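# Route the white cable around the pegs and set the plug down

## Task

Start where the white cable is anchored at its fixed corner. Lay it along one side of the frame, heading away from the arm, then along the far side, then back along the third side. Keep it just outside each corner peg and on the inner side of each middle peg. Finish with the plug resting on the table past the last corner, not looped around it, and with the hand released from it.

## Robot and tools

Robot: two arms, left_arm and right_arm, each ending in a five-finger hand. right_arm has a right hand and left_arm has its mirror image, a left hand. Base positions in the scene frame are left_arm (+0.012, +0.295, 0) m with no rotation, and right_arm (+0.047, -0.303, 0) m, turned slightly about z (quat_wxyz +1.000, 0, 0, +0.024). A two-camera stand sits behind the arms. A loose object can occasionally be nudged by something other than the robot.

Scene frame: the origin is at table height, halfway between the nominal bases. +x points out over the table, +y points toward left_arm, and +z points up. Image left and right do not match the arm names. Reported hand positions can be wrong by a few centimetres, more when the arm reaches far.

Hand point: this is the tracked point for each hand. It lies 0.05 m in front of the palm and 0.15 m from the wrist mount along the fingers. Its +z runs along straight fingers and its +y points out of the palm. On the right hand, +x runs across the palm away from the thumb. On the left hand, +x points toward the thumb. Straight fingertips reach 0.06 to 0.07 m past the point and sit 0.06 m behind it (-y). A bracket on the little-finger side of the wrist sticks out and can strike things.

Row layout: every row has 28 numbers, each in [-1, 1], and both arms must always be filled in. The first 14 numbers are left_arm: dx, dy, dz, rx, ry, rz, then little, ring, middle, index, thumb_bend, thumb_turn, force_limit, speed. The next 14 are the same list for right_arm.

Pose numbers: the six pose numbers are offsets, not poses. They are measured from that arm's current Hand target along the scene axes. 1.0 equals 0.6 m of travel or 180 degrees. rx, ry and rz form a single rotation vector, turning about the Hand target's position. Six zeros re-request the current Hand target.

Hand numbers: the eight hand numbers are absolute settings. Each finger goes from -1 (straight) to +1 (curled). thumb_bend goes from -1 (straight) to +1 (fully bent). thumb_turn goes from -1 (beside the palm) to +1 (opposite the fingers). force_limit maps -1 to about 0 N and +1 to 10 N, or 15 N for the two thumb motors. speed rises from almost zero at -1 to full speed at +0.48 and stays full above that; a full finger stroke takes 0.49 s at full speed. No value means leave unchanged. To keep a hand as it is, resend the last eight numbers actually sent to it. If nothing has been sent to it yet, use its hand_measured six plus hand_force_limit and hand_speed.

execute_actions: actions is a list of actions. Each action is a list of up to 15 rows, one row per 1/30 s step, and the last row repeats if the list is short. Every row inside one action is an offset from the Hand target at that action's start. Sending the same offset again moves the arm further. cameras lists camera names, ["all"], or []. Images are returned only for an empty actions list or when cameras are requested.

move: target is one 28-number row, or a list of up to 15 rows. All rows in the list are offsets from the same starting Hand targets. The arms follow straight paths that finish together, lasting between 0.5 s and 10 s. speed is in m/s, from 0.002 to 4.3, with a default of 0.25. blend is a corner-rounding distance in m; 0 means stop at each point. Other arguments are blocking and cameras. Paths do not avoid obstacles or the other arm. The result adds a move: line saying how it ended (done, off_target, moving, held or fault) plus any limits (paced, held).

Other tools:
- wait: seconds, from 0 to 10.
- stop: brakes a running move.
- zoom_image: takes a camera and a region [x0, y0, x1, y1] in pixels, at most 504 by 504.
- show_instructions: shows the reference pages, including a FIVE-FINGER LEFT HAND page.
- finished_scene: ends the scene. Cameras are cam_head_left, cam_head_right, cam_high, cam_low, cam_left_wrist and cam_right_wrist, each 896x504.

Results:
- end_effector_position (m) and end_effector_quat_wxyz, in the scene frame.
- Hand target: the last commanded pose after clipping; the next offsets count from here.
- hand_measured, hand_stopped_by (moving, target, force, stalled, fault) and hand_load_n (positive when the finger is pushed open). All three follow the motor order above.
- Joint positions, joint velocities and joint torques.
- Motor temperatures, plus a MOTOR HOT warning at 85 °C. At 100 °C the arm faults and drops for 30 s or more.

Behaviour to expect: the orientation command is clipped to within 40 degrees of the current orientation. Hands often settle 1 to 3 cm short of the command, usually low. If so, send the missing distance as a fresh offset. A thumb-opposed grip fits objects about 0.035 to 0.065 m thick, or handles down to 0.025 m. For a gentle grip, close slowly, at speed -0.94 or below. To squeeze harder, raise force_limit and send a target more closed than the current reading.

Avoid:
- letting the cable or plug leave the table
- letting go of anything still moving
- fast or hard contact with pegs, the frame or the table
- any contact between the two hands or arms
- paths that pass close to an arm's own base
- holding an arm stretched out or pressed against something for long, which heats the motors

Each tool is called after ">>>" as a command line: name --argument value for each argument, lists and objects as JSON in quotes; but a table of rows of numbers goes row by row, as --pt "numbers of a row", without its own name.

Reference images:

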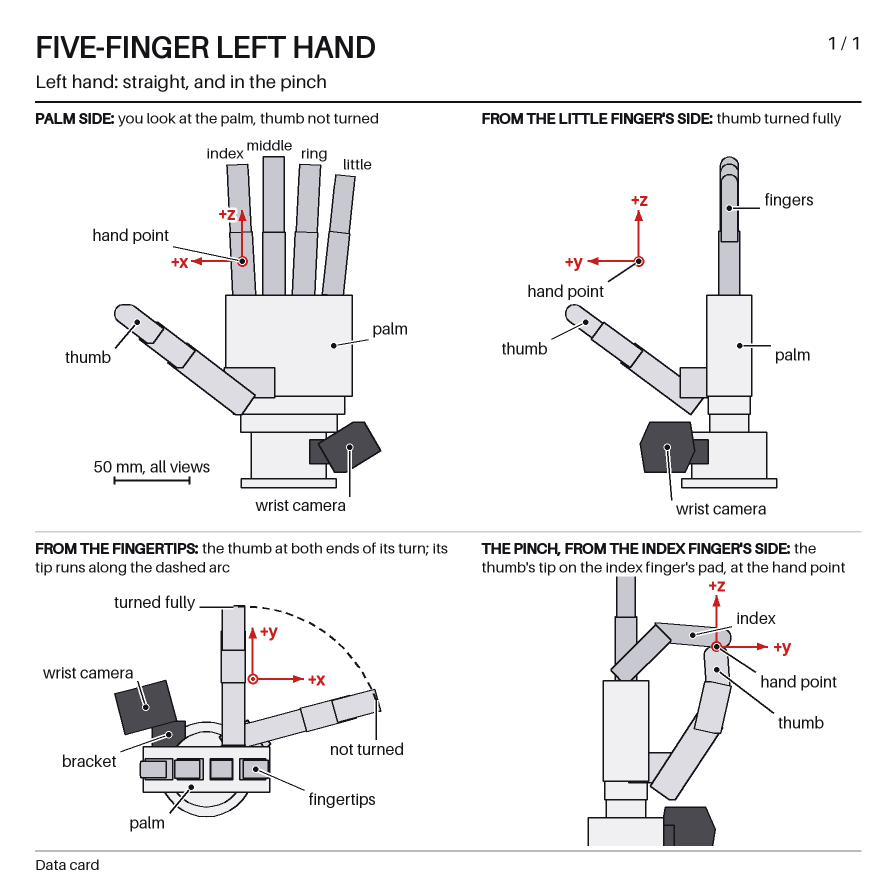

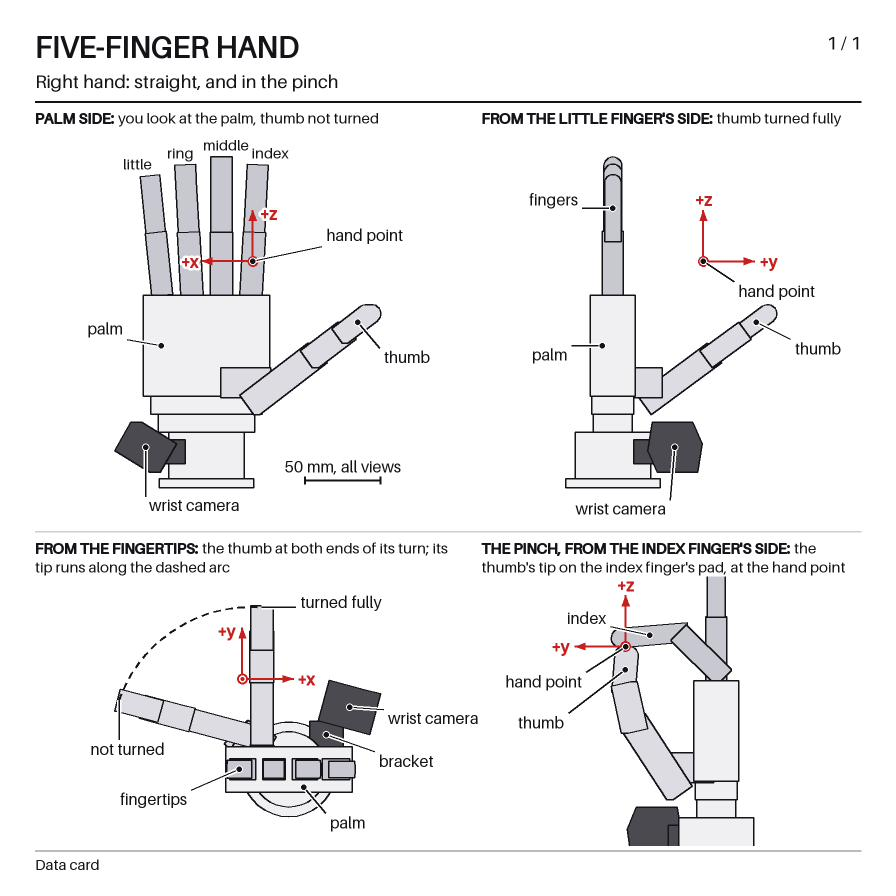

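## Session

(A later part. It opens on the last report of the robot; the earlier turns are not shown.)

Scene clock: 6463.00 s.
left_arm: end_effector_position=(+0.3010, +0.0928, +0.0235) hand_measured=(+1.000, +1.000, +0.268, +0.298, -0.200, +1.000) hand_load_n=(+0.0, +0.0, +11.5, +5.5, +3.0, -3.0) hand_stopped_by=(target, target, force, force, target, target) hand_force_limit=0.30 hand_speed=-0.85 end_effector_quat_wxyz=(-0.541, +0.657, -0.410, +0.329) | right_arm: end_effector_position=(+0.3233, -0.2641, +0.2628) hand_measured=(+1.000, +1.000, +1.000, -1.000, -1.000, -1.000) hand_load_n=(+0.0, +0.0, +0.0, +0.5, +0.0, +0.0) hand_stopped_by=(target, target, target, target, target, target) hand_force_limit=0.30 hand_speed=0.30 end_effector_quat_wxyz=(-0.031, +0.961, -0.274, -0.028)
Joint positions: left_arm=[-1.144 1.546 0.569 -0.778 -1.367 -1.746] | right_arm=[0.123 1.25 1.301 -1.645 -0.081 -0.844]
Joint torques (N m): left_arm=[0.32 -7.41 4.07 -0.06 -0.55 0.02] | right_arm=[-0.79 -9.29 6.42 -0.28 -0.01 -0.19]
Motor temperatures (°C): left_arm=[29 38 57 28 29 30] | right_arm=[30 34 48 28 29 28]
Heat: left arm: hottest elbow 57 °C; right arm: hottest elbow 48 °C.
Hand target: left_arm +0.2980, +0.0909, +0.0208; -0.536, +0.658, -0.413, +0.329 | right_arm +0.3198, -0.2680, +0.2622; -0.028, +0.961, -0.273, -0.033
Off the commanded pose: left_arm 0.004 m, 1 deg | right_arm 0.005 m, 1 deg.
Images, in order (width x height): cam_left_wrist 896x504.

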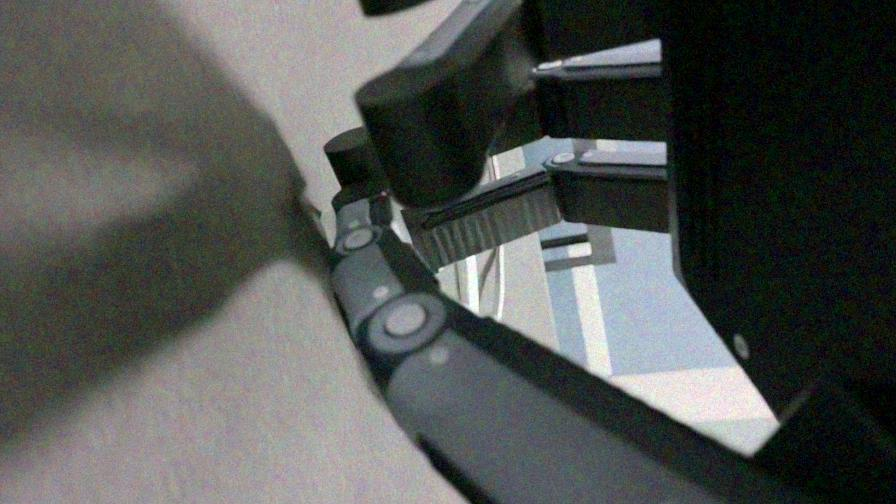

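>>> execute_actions --actions '[[[0,0,0.0,0,0,0,1,1,-0.2,-0.2,-0.2,1,0.3,0,0,0,0,0,0,0,1,1,1,-1,-1,-1,0.3,0.3]],[[0,0,0,0,0,0,1,1,-0.2,-0.2,-0.2,1,0.3,0,0,0,0,0,0,0,1,1,1,-1,-1,-1,0.3,0.3]],[[0,0,0.06,0,0,0,1,1,-0.2,-0.2,-0.2,1,0.3,0,0,0,0,0,0,0,1,1,1,-1,-1,-1,0.3,0.3]],[[0,0,0.0,0,0,0,1,1,-0.2,-0.2,-0.2,1,0.3,0,0,0,0,0,0,0,1,1,1,-1,-1,-1,0.3,0.3]]]' --cameras '["cam_left_wrist","cam_head_left"]'

>>> zoom_image --camera "cam_head_left" --region '[390, 220, 500, 310]'

Scene clock: 6472.23 s.
left_arm: end_effector_position=(+0.2958, +0.1025, +0.0527) hand_measured=(+1.000, +1.000, -0.200, -0.200, -0.200, +1.000) hand_load_n=(+0.0, +0.0, +0.0, +0.0, +0.0, +0.0) hand_stopped_by=(target, target, target, target, target, target) hand_force_limit=0.30 hand_speed=0.00 end_effector_quat_wxyz=(-0.541, +0.656, -0.415, +0.323) | right_arm: end_effector_position=(+0.3233, -0.2641, +0.2628) hand_measured=(+1.000, +1.000, +1.000, -1.000, -1.000, -1.000) hand_load_n=(+0.0, +0.0, +0.0, +0.0, +0.0, +0.0) hand_stopped_by=(target, target, target, target, target, target) hand_force_limit=0.30 hand_speed=0.30 end_effector_quat_wxyz=(-0.031, +0.961, -0.274, -0.028)
Joint positions: left_arm=[-1.144 1.431 0.569 -0.9 -1.36 -1.74] | right_arm=[0.123 1.25 1.301 -1.645 -0.081 -0.844]
Joint torques (N m): left_arm=[0.26 -6.18 6.69 -0.51 -0.84 -0.01] | right_arm=[-0.73 -8.12 6.23 -0.34 -0.03 -0.17]
Motor temperatures (°C): left_arm=[29 38 56 28 29 30] | right_arm=[30 34 48 28 29 28]
Heat: left arm: hottest elbow 56 °C; right arm: hottest elbow 48 °C.
Hand target: left_arm +0.2980, +0.0909, +0.0569; -0.536, +0.658, -0.413, +0.329 | right_arm +0.3198, -0.2680, +0.2622; -0.028, +0.961, -0.273, -0.033
Off the commanded pose: left_arm 0.013 m, 1 deg | right_arm 0.005 m, 1 deg.
Images, in order (width x height): cam_head_left 896x504, cam_left_wrist 896x504.

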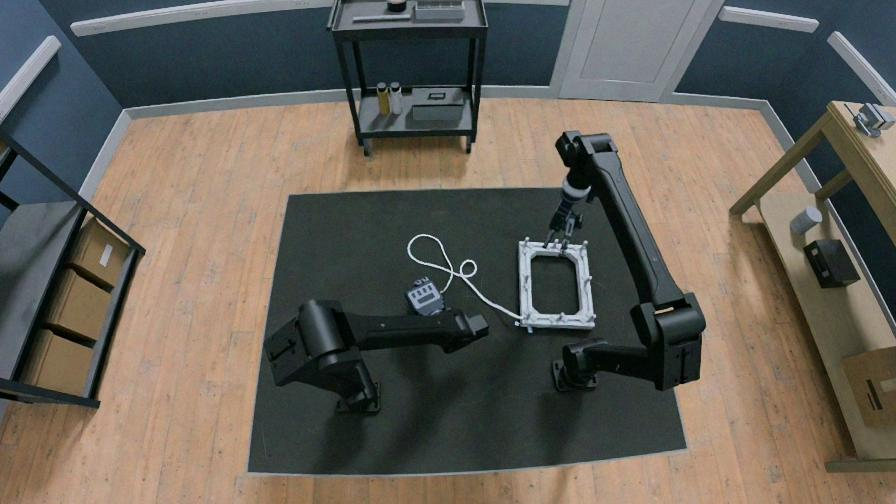

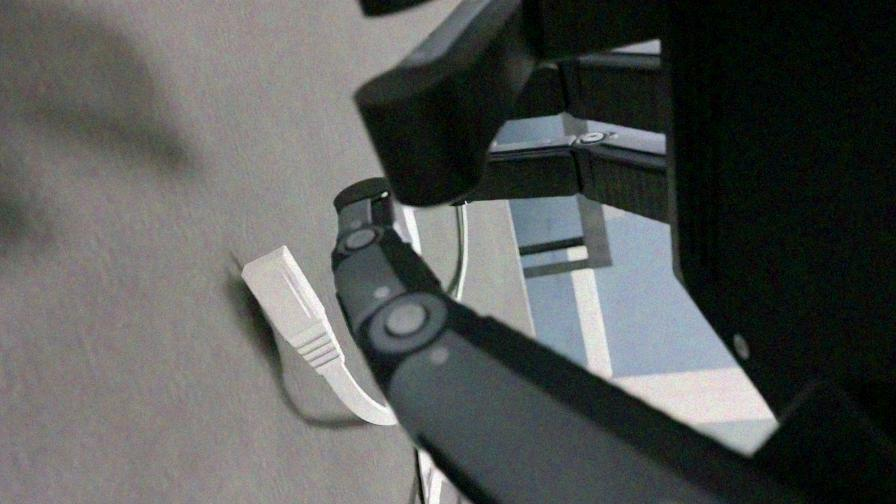

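Scaled by 4.582 from the camera's 896x504 image, which has a finer 1280x720 frame.

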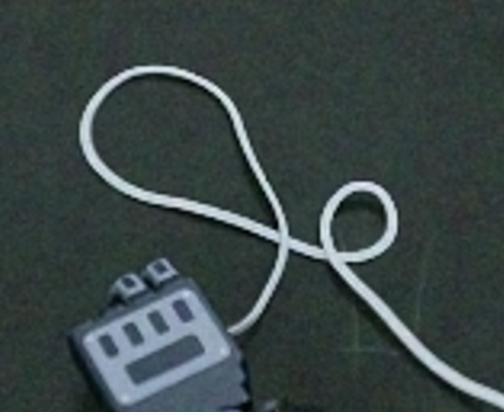

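>>> move --target '[0.0,-0.037,-0.04,0,0,0.0,1,1,-0.2,-0.2,-0.2,1,0.3,0.3,0,0,0,0,0,0,1,1,1,-1,-1,-1,0.3,0.3]' --speed '[0.1]' --cameras '["cam_left_wrist"]'

Scene clock: 6482.23 s.
left_arm: end_effector_position=(+0.2967, +0.0797, +0.0317) hand_measured=(+1.000, +1.000, -0.200, -0.200, -0.200, +1.000) hand_load_n=(+0.0, +0.0, +0.0, +0.0, +0.0, +0.0) hand_stopped_by=(target, target, target, target, target, target) hand_force_limit=0.30 hand_speed=0.30 end_effector_quat_wxyz=(-0.540, +0.657, -0.414, +0.325) | right_arm: end_effector_position=(+0.3233, -0.2641, +0.2628) hand_measured=(+1.000, +1.000, +1.000, -1.000, -1.000, -1.000) hand_load_n=(+0.0, +0.0, +0.0, +0.0, +0.0, +0.0) hand_stopped_by=(target, target, target, target, target, target) hand_force_limit=0.30 hand_speed=0.30 end_effector_quat_wxyz=(-0.031, +0.961, -0.274, -0.028)
Joint positions: left_arm=[-1.173 1.566 0.629 -0.947 -1.352 -1.872] | right_arm=[0.123 1.25 1.301 -1.645 -0.081 -0.844]
Joint torques (N m): left_arm=[0.21 -6.95 6.06 -0.65 -0.81 -0.06] | right_arm=[0.32 -7.88 6.38 -0.58 0.03 -0.22]
Motor temperatures (°C): left_arm=[29 37 55 28 29 30] | right_arm=[30 34 48 28 29 28]
Heat: left arm: hottest elbow 55 °C; right arm: hottest elbow 48 °C.
Hand target: left_arm +0.2980, +0.0685, +0.0329; -0.536, +0.658, -0.413, +0.330 | right_arm +0.3198, -0.2680, +0.2622; -0.028, +0.961, -0.273, -0.033
Off the commanded pose: left_arm 0.011 m, 1 deg | right_arm 0.005 m, 1 deg.
move: off_target (left_arm)
Images, in order (width x height): cam_left_wrist 896x504.

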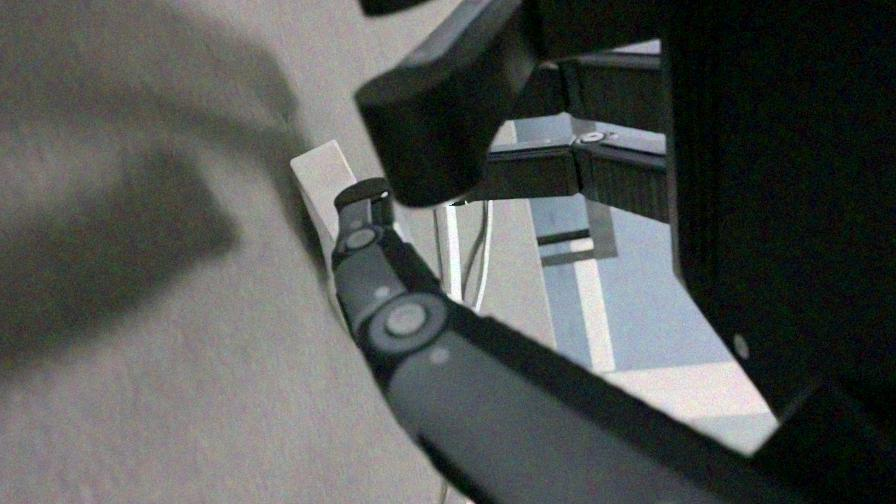

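>>> move --target '[0.0,-0.004,-0.02,0,0,0.0,1,1,-0.2,-0.2,-0.2,1,0.3,0.3,0,0,0,0,0,0,1,1,1,-1,-1,-1,0.3,0.3]' --speed '[0.06]' --cameras '["cam_left_wrist"]'

Scene clock: 6486.57 s.
left_arm: end_effector_position=(+0.2959, +0.0797, +0.0209) hand_measured=(+1.000, +1.000, -0.200, -0.200, -0.200, +1.000) hand_load_n=(+0.0, +0.0, +0.0, -0.5, +0.0, +0.0) hand_stopped_by=(target, target, target, target, target, target) hand_force_limit=0.30 hand_speed=0.30 end_effector_quat_wxyz=(-0.544, +0.654, -0.418, +0.319) | right_arm: end_effector_position=(+0.3233, -0.2641, +0.2628) hand_measured=(+1.000, +1.000, +1.000, -1.000, -1.000, -1.000) hand_load_n=(+0.0, +0.0, +0.0, +0.0, +0.0, +0.0) hand_stopped_by=(target, target, target, target, target, target) hand_force_limit=0.30 hand_speed=0.30 end_effector_quat_wxyz=(-0.031, +0.961, -0.274, -0.028)
Joint positions: left_arm=[-1.176 1.61 0.634 -0.947 -1.351 -1.892] | right_arm=[0.123 1.25 1.301 -1.645 -0.081 -0.844]
Joint torques (N m): left_arm=[0.21 -7.24 5.63 0.06 -0.79 0.04] | right_arm=[-1.61 -8.88 6.56 -0.23 0 -0.18]
Motor temperatures (°C): left_arm=[29 37 55 28 29 30] | right_arm=[30 34 48 28 29 28]
Heat: left arm: hottest elbow 55 °C; right arm: hottest elbow 48 °C.
Hand target: left_arm +0.2980, +0.0661, +0.0209; -0.536, +0.658, -0.413, +0.329 | right_arm +0.3198, -0.2680, +0.2622; -0.028, +0.961, -0.273, -0.033
Off the commanded pose: left_arm 0.014 m, 2 deg | right_arm 0.005 m, 1 deg.
move: off_target (left_arm)
Images, in order (width x height): cam_left_wrist 896x504.

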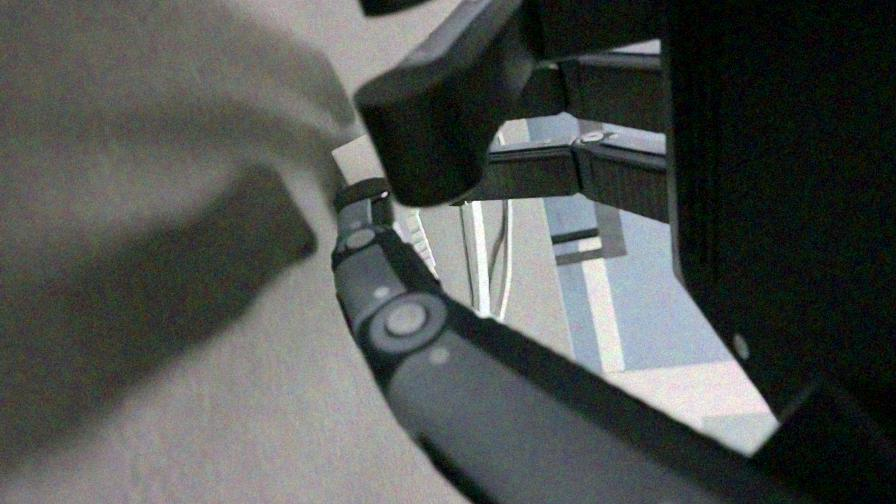

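>>> execute_actions --actions '[[[0,0,0,0,0,0,1,1,0.5,0.5,-0.2,1,0.3,-0.85,0,0,0,0,0,0,1,1,1,-1,-1,-1,0.3,0.3]],[[0,0,0,0,0,0,1,1,0.5,0.5,-0.2,1,0.3,-0.85,0,0,0,0,0,0,1,1,1,-1,-1,-1,0.3,0.3]],[[0,0,0,0,0,0,1,1,0.5,0.5,-0.2,1,0.3,-0.85,0,0,0,0,0,0,1,1,1,-1,-1,-1,0.3,0.3]],[[0,0,0,0,0,0,1,1,0.5,0.5,-0.2,1,0.3,-0.85,0,0,0,0,0,0,1,1,1,-1,-1,-1,0.3,0.3]],[[0,0,0,0,0,0,1,1,0.5,0.5,-0.2,1,0.3,-0.85,0,0,0,0,0,0,1,1,1,-1,-1,-1,0.3,0.3]],[[0,0,0,0,0,0,1,1,0.5,0.5,-0.2,1,0.3,-0.85,0,0,0,0,0,0,1,1,1,-1,-1,-1,0.3,0.3]]]' --cameras '["cam_left_wrist"]'

Scene clock: 6499.23 s.
left_arm: end_effector_position=(+0.2960, +0.0796, +0.0209) hand_measured=(+1.000, +1.000, +0.144, +0.158, -0.202, +1.000) hand_load_n=(-0.5, +0.0, +8.0, +7.5, +7.5, +0.5) hand_stopped_by=(target, target, force, force, target, target) hand_force_limit=0.30 hand_speed=-0.85 end_effector_quat_wxyz=(-0.544, +0.655, -0.417, +0.320) | right_arm: end_effector_position=(+0.3233, -0.2641, +0.2628) hand_measured=(+1.000, +1.000, +1.000, -1.000, -1.000, -1.000) hand_load_n=(+0.0, +0.0, +0.0, +0.0, +0.0, +0.0) hand_stopped_by=(target, target, target, target, target, target) hand_force_limit=0.30 hand_speed=0.30 end_effector_quat_wxyz=(-0.031, +0.961, -0.274, -0.028)
Joint positions: left_arm=[-1.176 1.61 0.634 -0.947 -1.351 -1.895] | right_arm=[0.123 1.25 1.301 -1.645 -0.081 -0.844]
Joint torques (N m): left_arm=[0.21 -7.18 5.65 0.06 -0.78 0] | right_arm=[-0.62 -7.47 6.42 -0.21 0.01 -0.18]
Motor temperatures (°C): left_arm=[29 37 55 28 29 30] | right_arm=[30 34 48 28 29 28]
Heat: left arm: hottest elbow 55 °C; right arm: hottest elbow 48 °C.
Hand target: left_arm +0.2980, +0.0661, +0.0209; -0.536, +0.658, -0.413, +0.330 | right_arm +0.3198, -0.2680, +0.2622; -0.028, +0.961, -0.273, -0.033
Off the commanded pose: left_arm 0.014 m, 2 deg | right_arm 0.005 m, 1 deg.
Images, in order (width x height): cam_left_wrist 896x504.

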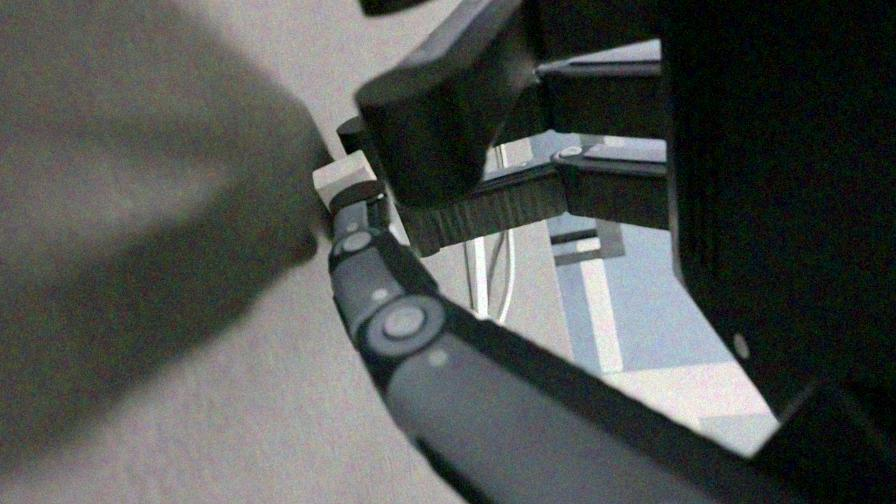

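>>> move --pt "0.05 0.06 0.1 0 0 0.0 1 1 0.5 0.5 -0.2 1 0.3 -0.85 0 0 0 0 0 0 1 1 1 -1 -1 -1 0.3 0.3" --pt "0.33 0.35 0.13 0 0 -0.15 1 1 0.5 0.5 -0.2 1 0.3 -0.85 0 0 0 0 0 0 1 1 1 -1 -1 -1 0.3 0.3" --pt "0.5 0.68 0.12 0 0 -0.24 1 1 0.5 0.5 -0.2 1 0.3 -0.85 0 0 0 0 0 0 1 1 1 -1 -1 -1 0.3 0.3" --speed '[0.1,0.15,0.12]' --blend '[0.02,0.05,0]' --cameras '["cam_head_left","cam_left_wrist"]'

>>> zoom_image --camera "cam_head_left" --region '[280, 170, 560, 335]'

Scene clock: 6511.43 s.
left_arm: end_effector_position=(+0.5883, +0.4641, +0.0909) hand_measured=(+1.000, +1.000, +0.144, +0.158, -0.202, +1.000) hand_load_n=(+0.0, +0.0, +8.5, +4.5, +6.0, +1.0) hand_stopped_by=(target, target, force, force, target, target) hand_force_limit=0.30 hand_speed=-0.85 end_effector_quat_wxyz=(+0.372, -0.464, +0.624, -0.507) | right_arm: end_effector_position=(+0.3233, -0.2641, +0.2628) hand_measured=(+1.000, +1.000, +1.000, -1.000, -1.000, -1.000) hand_load_n=(+0.0, +0.0, +0.0, +0.0, +0.0, +0.0) hand_stopped_by=(target, target, target, target, target, target) hand_force_limit=0.30 hand_speed=0.30 end_effector_quat_wxyz=(-0.031, +0.961, -0.274, -0.028)
Joint positions: left_arm=[0.544 1.744 0.927 0.504 0.819 0.226] | right_arm=[0.123 1.25 1.301 -1.645 -0.081 -0.844]
Joint torques (N m): left_arm=[1.49 -12.4 9.03 0.96 0.29 0.25] | right_arm=[-0.32 -8.41 6.41 -0.38 0.01 -0.26]
Motor temperatures (°C): left_arm=[29 37 55 28 29 30] | right_arm=[30 34 48 28 29 28]
Heat: left arm: hottest elbow 55 °C; right arm: hottest elbow 48 °C.
Hand target: left_arm +0.5980, +0.4742, +0.0930; +0.377, -0.460, +0.626, -0.504 | right_arm +0.3198, -0.2680, +0.2622; -0.028, +0.961, -0.273, -0.033
Off the commanded pose: left_arm 0.014 m, 1 deg | right_arm 0.005 m, 1 deg.
move: off_target (left_arm)
Images, in order (width x height): cam_head_left 896x504, cam_left_wrist 896x504.

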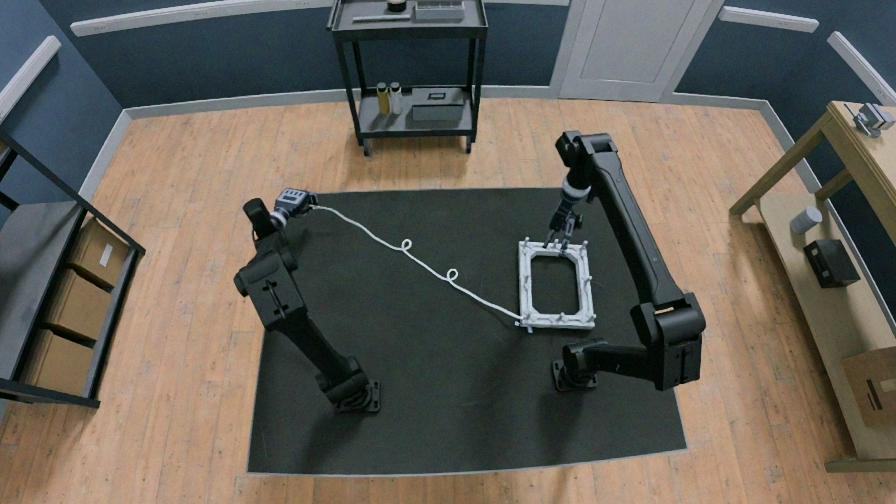

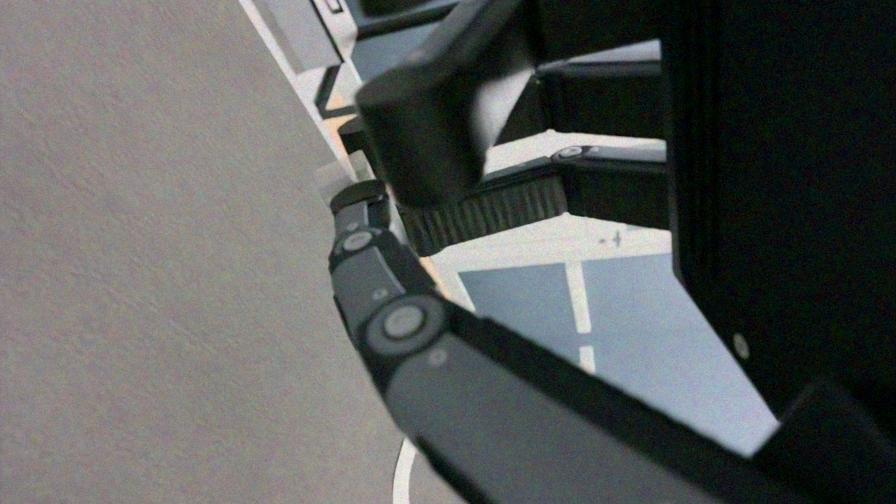

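Scaled by 1.800 from the camera's 896x504 image, which has a finer 1280x720 frame.

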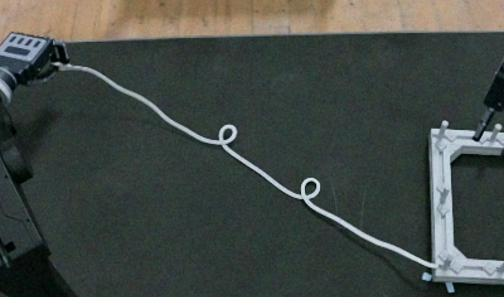

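>>> zoom_image --camera "cam_head_left" --region '[390, 230, 425, 260]'

>>> zoom_image --camera "cam_head_left" --region '[435, 258, 470, 288]'

Scaled by 14.400 from the camera's 896x504 image, which has a finer 1280x720 frame.

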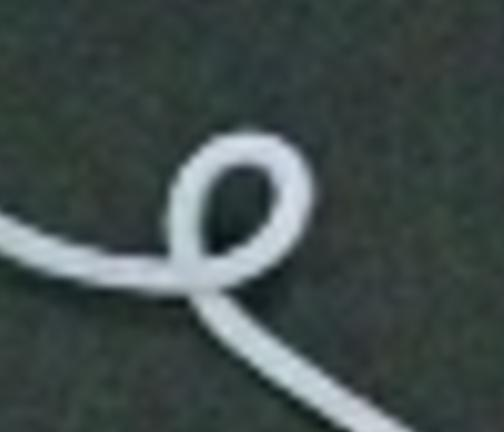

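Scaled by 14.400 from the camera's 896x504 image, which has a finer 1280x720 frame.

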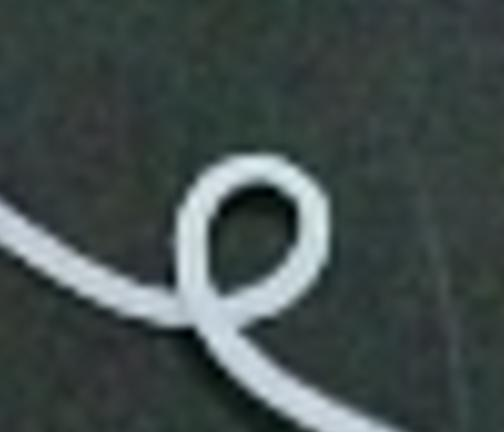

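>>> move --pt "0.101 0.301 0.0 0 0 0.0 1 1 0.5 0.5 -0.2 1 0.3 -0.85 0 0 0 0 0 0 1 1 1 -1 -1 -1 0.3 0.3" --speed '[0.08]' --cameras '["cam_head_left"]'

>>> zoom_image --camera "cam_head_left" --region '[250, 170, 550, 335]'

Scene clock: 6521.70 s.
left_arm: end_effector_position=(+0.6527, +0.6412, +0.0932) hand_measured=(+1.000, +1.000, +0.144, +0.158, -0.202, +1.000) hand_load_n=(+0.0, +0.0, +8.5, +3.5, +6.0, +1.0) hand_stopped_by=(target, target, force, force, target, target) hand_force_limit=0.30 hand_speed=-0.85 end_effector_quat_wxyz=(+0.371, -0.463, +0.625, -0.507) | right_arm: end_effector_position=(+0.3233, -0.2641, +0.2628) hand_measured=(+1.000, +1.000, +1.000, -1.000, -1.000, -1.000) hand_load_n=(+0.5, +0.0, +0.0, +0.0, +0.0, +0.0) hand_stopped_by=(target, target, target, target, target, target) hand_force_limit=0.30 hand_speed=0.30 end_effector_quat_wxyz=(-0.031, +0.961, -0.274, -0.028)
Joint positions: left_arm=[0.729 2.055 1.464 0.196 0.994 0.33] | right_arm=[0.123 1.25 1.301 -1.645 -0.081 -0.844]
Joint torques (N m): left_arm=[1.38 -17.73 10.32 0.96 0.4 0.22] | right_arm=[-1.03 -8.82 6.28 -0.13 0.01 -0.17]
Motor temperatures (°C): left_arm=[29 38 56 28 29 30] | right_arm=[30 34 48 28 29 28]
Heat: left arm: hottest elbow 56 °C; right arm: hottest elbow 48 °C.
Hand target: left_arm +0.6586, +0.6548, +0.0929; +0.377, -0.460, +0.626, -0.504 | right_arm +0.3198, -0.2680, +0.2622; -0.028, +0.961, -0.273, -0.033
Off the commanded pose: left_arm 0.015 m, 1 deg | right_arm 0.005 m, 1 deg.
move: off_target (left_arm)
Images, in order (width x height): cam_head_left 896x504.

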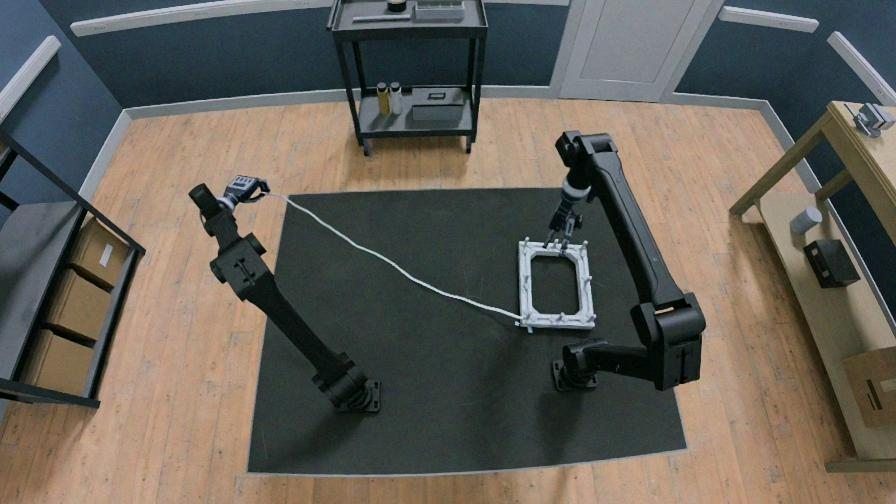

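Scaled by 1.680 from the camera's 896x504 image, which has a finer 1280x720 frame.

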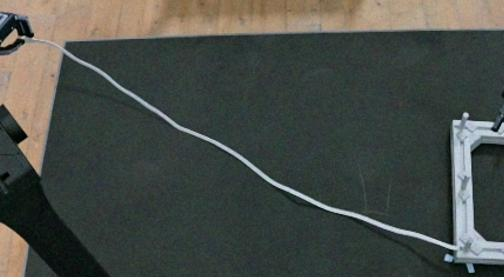

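>>> move --pt "-0.18 -0.42 -0.02 0 0 0.0 1 1 0.5 0.5 -0.2 1 0.3 -0.85 0 0 0 0 0 0 1 1 1 -1 -1 -1 0.3 0.3" --speed '[0.15]' --cameras '["cam_head_left"]'

>>> zoom_image --camera "cam_head_left" --region '[250, 170, 550, 335]'

Scene clock: 6529.53 s.
left_arm: end_effector_position=(+0.5488, +0.4060, +0.0759) hand_measured=(+1.000, +1.000, +0.144, +0.158, -0.202, +1.000) hand_load_n=(+0.0, +0.0, +8.5, +3.5, +6.0, +1.5) hand_stopped_by=(target, target, force, force, target, target) hand_force_limit=0.30 hand_speed=-0.85 end_effector_quat_wxyz=(+0.373, -0.464, +0.629, -0.499) | right_arm: end_effector_position=(+0.3233, -0.2641, +0.2628) hand_measured=(+1.000, +1.000, +1.000, -1.000, -1.000, -1.000) hand_load_n=(+0.0, +0.0, +0.5, +0.0, +0.0, +0.5) hand_stopped_by=(target, target, target, target, target, target) hand_force_limit=0.30 hand_speed=0.30 end_effector_quat_wxyz=(-0.031, +0.961, -0.274, -0.028)
Joint positions: left_arm=[0.47 1.648 0.734 0.608 0.74 0.217] | right_arm=[0.123 1.25 1.301 -1.645 -0.081 -0.844]
Joint torques (N m): left_arm=[0.5 -12.28 5.79 2.26 0.11 0.01] | right_arm=[-0.03 -8.35 6.6 0.01 -0.03 -0.2]
Motor temperatures (°C): left_arm=[29 38 57 28 29 30] | right_arm=[30 34 48 28 29 28]
Heat: left arm: hottest elbow 57 °C; right arm: hottest elbow 48 °C.
Hand target: left_arm +0.5506, +0.4028, +0.0808; +0.377, -0.460, +0.626, -0.504 | right_arm +0.3198, -0.2680, +0.2622; -0.028, +0.961, -0.273, -0.033
Off the commanded pose: left_arm 0.006 m, 1 deg | right_arm 0.005 m, 1 deg.
move: done
Images, in order (width x height): cam_head_left 896x504.

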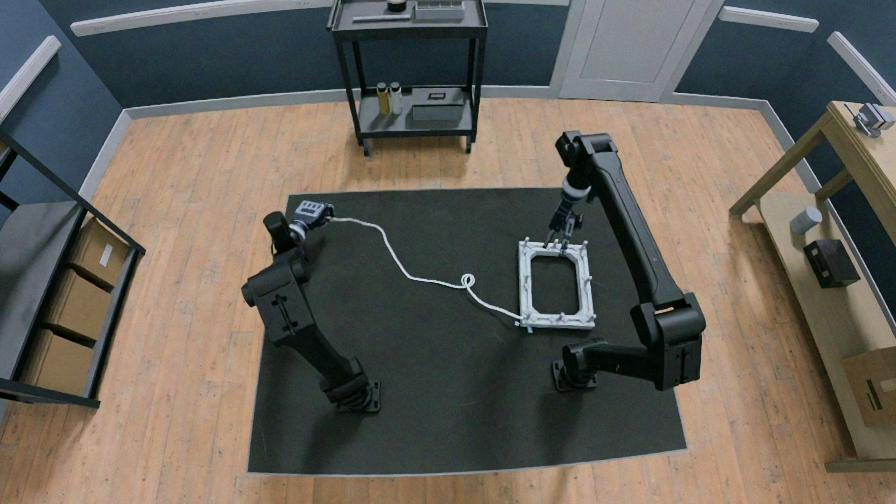

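Scaled by 1.680 from the camera's 896x504 image, which has a finer 1280x720 frame.

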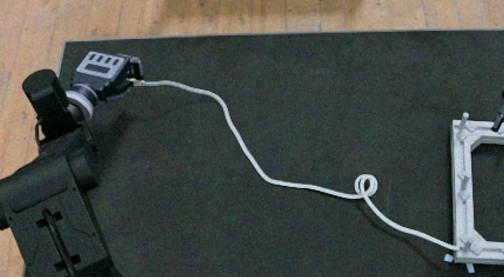

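>>> execute_actions --actions '[]' --cameras '["cam_head_left","cam_head_right","cam_low"]'

Scene clock: 6574.53 s.
left_arm: end_effector_position=(+0.5488, +0.4060, +0.0760) hand_measured=(+1.000, +1.000, +0.144, +0.158, -0.202, +1.000) hand_load_n=(+0.0, +0.0, +8.5, +4.0, +6.0, +1.5) hand_stopped_by=(target, target, force, force, target, target) hand_force_limit=0.30 hand_speed=-0.85 end_effector_quat_wxyz=(+0.373, -0.464, +0.629, -0.500) | right_arm: end_effector_position=(+0.3233, -0.2641, +0.2628) hand_measured=(+1.000, +1.000, +1.000, -1.000, -1.000, -1.000) hand_load_n=(+0.0, +0.0, +0.0, +0.0, +0.0, +0.0) hand_stopped_by=(target, target, target, target, target, target) hand_force_limit=0.30 hand_speed=0.30 end_effector_quat_wxyz=(-0.031, +0.961, -0.274, -0.028)
Joint positions: left_arm=[0.47 1.648 0.734 0.608 0.74 0.216] | right_arm=[0.123 1.25 1.301 -1.645 -0.081 -0.844]
Joint velocities: within noise
Joint torques (N m): left_arm=[0.56 -12.28 5.74 2.25 0.11 -0.03] | right_arm=[-1.9 -8.12 6.28 -0.12 -0.05 -0.25]
Motor temperatures (°C): left_arm=[29 38 54 29 29 30] | right_arm=[30 34 48 28 29 28]
Heat: left arm: hottest elbow 54 °C; right arm: hottest elbow 48 °C.
Hand target: left_arm +0.5506, +0.4028, +0.0808; +0.377, -0.460, +0.626, -0.504 | right_arm +0.3198, -0.2680, +0.2622; -0.028, +0.961, -0.273, -0.033
Off the commanded pose: left_arm 0.006 m, 1 deg | right_arm 0.005 m, 1 deg.
Images, in order (width x height): cam_head_left 896x504, cam_head_right 896x504, cam_low 896x504.

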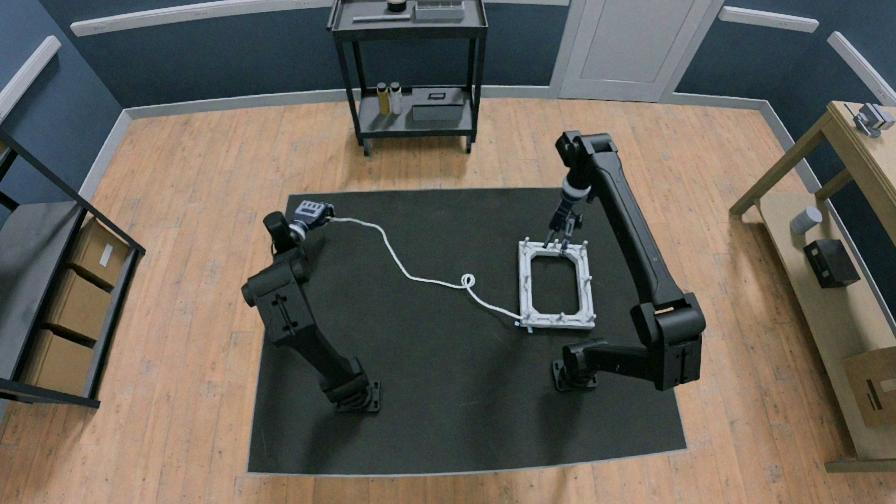

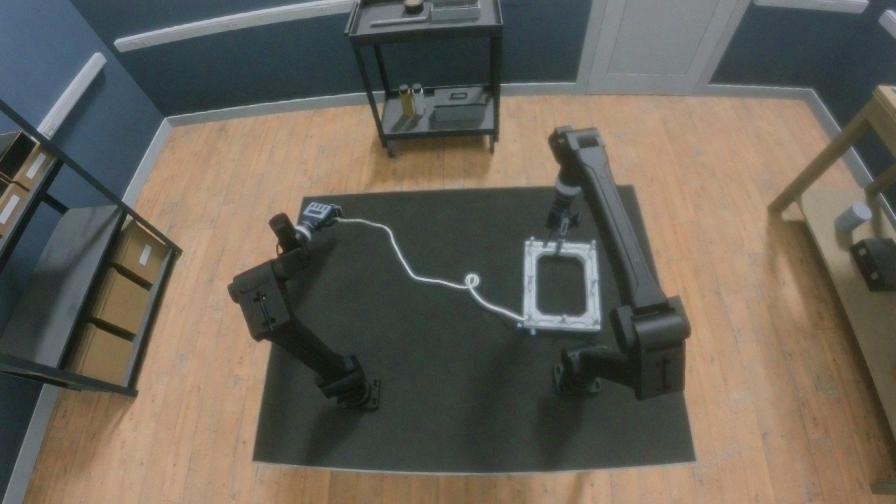

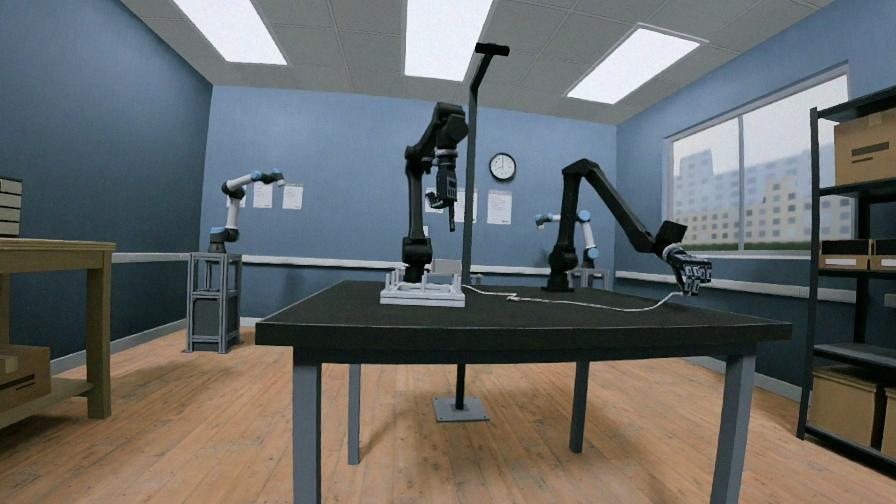

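>>> zoom_image --camera "cam_head_left" --region '[440, 262, 500, 302]'

>>> zoom_image --camera "cam_head_right" --region '[450, 262, 510, 302]'

Scaled by 8.400 from the camera's 896x504 image, which has a finer 1280x720 frame.

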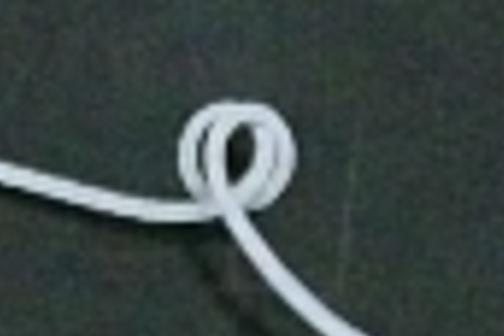

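Scaled by 8.400 from the camera's 896x504 image, which has a finer 1280x720 frame.

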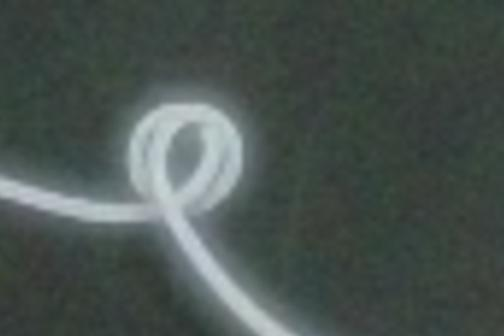

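>>> move --target '[-0.1677,-0.2547,0.065,0.148,0.1036,-0.4335,1,1,0.5,0.5,-0.2,1,0.3,-0.85,0,0,0,0,0,0,1,1,1,-1,-1,-1,0.3,0.3]' --speed 0.15 --cameras '["cam_head_left","cam_left_wrist"]'

Scene clock: 6690.50 s.
left_arm: end_effector_position=(+0.4391, +0.2508, +0.1172) hand_measured=(+1.000, +1.000, +0.144, +0.158, -0.202, +1.000) hand_load_n=(+0.0, +0.0, +8.5, +4.0, +6.0, +1.5) hand_stopped_by=(target, target, force, force, target, target) hand_force_limit=0.30 hand_speed=-0.85 end_effector_quat_wxyz=(-0.031, +0.044, +0.912, -0.407) | right_arm: end_effector_position=(+0.3233, -0.2641, +0.2628) hand_measured=(+1.000, +1.000, +1.000, -1.000, -1.000, -1.000) hand_load_n=(+0.0, +0.0, +0.0, -0.5, +0.0, +0.0) hand_stopped_by=(target, target, target, target, target, target) hand_force_limit=0.30 hand_speed=0.30 end_effector_quat_wxyz=(-0.031, +0.961, -0.274, -0.028)
Joint positions: left_arm=[0.119 1.699 1.337 -1.473 0.809 1.9] | right_arm=[0.123 1.25 1.301 -1.645 -0.081 -0.844]
Joint torques (N m): left_arm=[0.5 -12.16 9.39 -0.68 0.54 0.22] | right_arm=[-0.15 -8.35 6.42 -0.27 0.06 -0.15]
Heat: left arm: hottest elbow 53 °C; right arm: hottest elbow 47 °C.
Hand target: left_arm +0.4500, +0.2499, +0.1199; -0.029, +0.054, +0.912, -0.406 | right_arm +0.3198, -0.2680, +0.2622; -0.028, +0.961, -0.273, -0.033
Off the commanded pose: left_arm 0.011 m, 1 deg | right_arm 0.005 m, 1 deg.
move: off_target (left_arm)
Images, in order (width x height): cam_head_left 896x504, cam_left_wrist 896x504.

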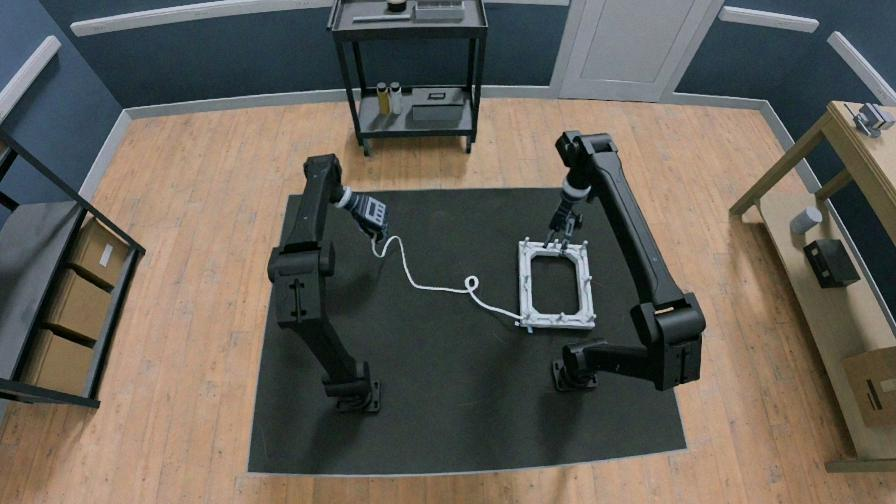

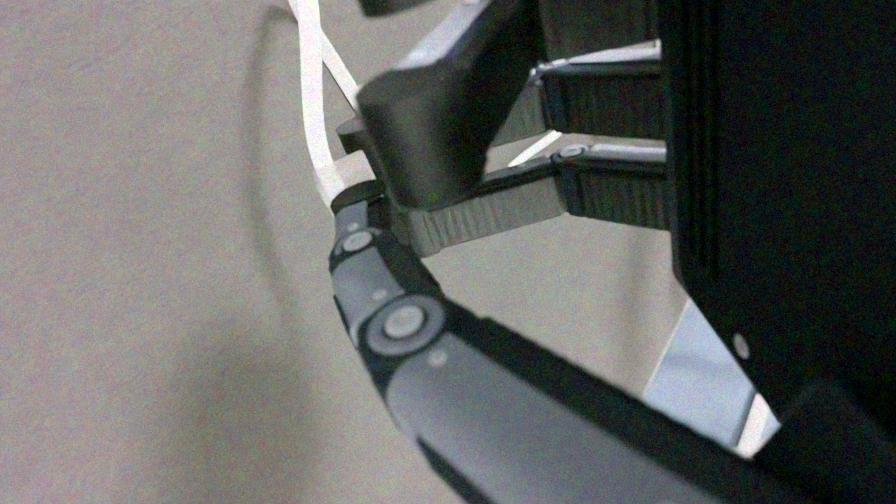

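>>> zoom_image --camera "cam_head_left" --region '[350, 200, 530, 330]'

Scaled by 2.800 from the camera's 896x504 image, which has a finer 1280x720 frame.

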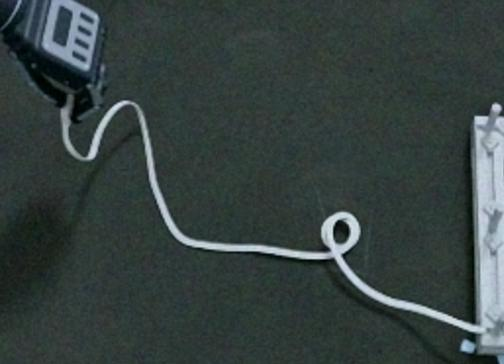

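>>> move --pt "0 0 -0.118 0 0 0 1 1 0.5 0.5 -0.2 1 0.3 -0.85 0 0 0 0 0 0 1 1 1 -1 -1 -1 0.3 0.3" --pt "0 0 -0.128 0 0 0 1 1 0.5 0.5 -0.2 1 0.3 -0.85 0 0 0 0 0 0 1 1 1 -1 -1 -1 0.3 0.3" --speed '[0.12,0.04]' --blend '[0.01,0]' --cameras '["cam_head_left","cam_left_wrist","cam_low"]'

Scene clock: 6703.23 s.
left_arm: end_effector_position=(+0.4486, +0.2521, +0.0512) hand_measured=(+1.000, +1.000, +0.144, +0.158, -0.202, +1.000) hand_load_n=(+0.0, +0.0, +8.5, +4.0, +6.0, +1.5) hand_stopped_by=(target, target, force, force, target, target) hand_force_limit=0.30 hand_speed=-0.85 end_effector_quat_wxyz=(-0.027, +0.047, +0.912, -0.406) | right_arm: end_effector_position=(+0.3233, -0.2641, +0.2628) hand_measured=(+1.000, +1.000, +1.000, -1.000, -1.000, -1.000) hand_load_n=(+0.5, +0.0, +0.0, +0.0, +0.0, +0.0) hand_stopped_by=(target, target, target, target, target, target) hand_force_limit=0.30 hand_speed=0.30 end_effector_quat_wxyz=(-0.031, +0.961, -0.274, -0.028)
Joint positions: left_arm=[0.119 1.789 1.272 -1.31 0.808 1.903] | right_arm=[0.123 1.25 1.301 -1.645 -0.081 -0.844]
Joint torques (N m): left_arm=[0.5 -13.1 6.26 0.16 0.57 0.19] | right_arm=[-0.44 -8.82 6.43 -0.29 0.02 -0.2]
Motor temperatures (°C): left_arm=[29 38 55 28 29 30] | right_arm=[30 33 47 28 29 28]
Heat: left arm: hottest elbow 55 °C; right arm: hottest elbow 47 °C.
Hand target: left_arm +0.4499, +0.2499, +0.0430; -0.029, +0.054, +0.912, -0.406 | right_arm +0.3198, -0.2680, +0.2622; -0.028, +0.961, -0.273, -0.033
Off the commanded pose: left_arm 0.009 m, 1 deg | right_arm 0.005 m, 1 deg.
move: done; blend cut to 0.003 m at target 1
Images, in order (width x height): cam_head_left 896x504, cam_low 896x504, cam_left_wrist 896x504.

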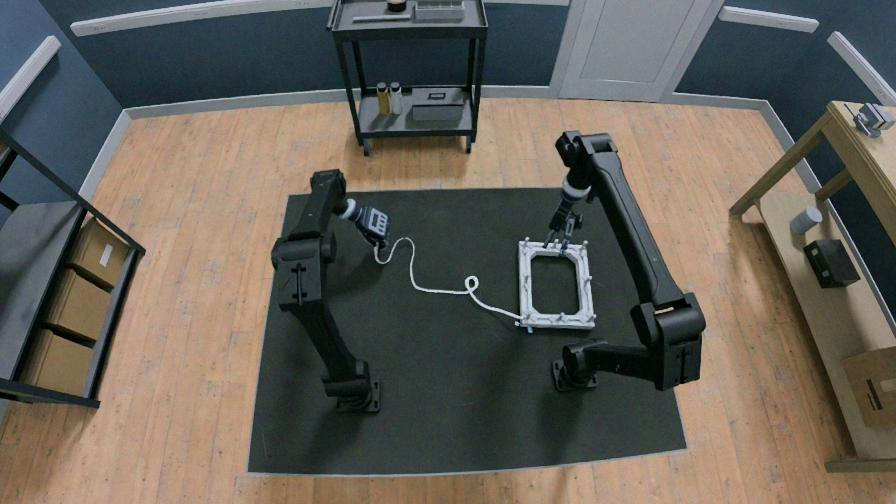

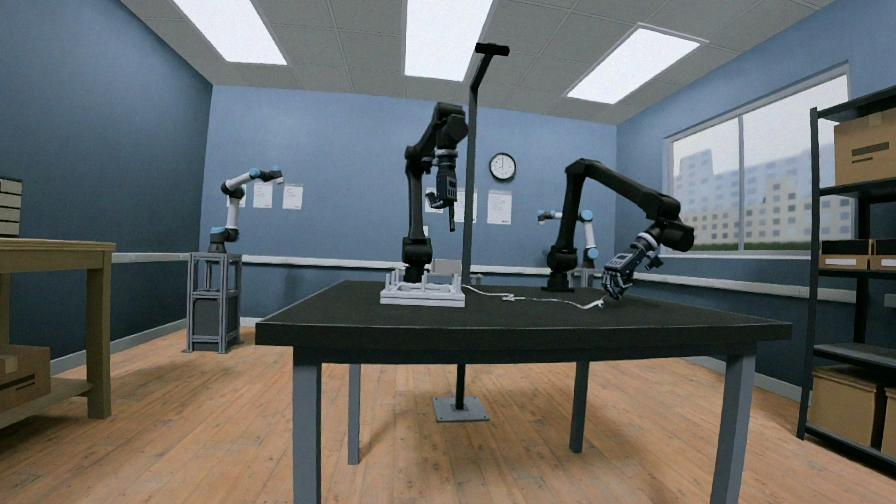

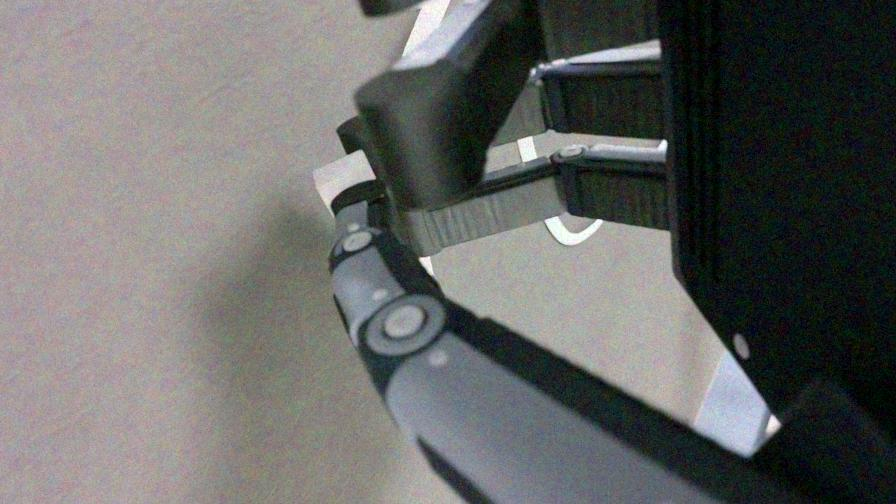

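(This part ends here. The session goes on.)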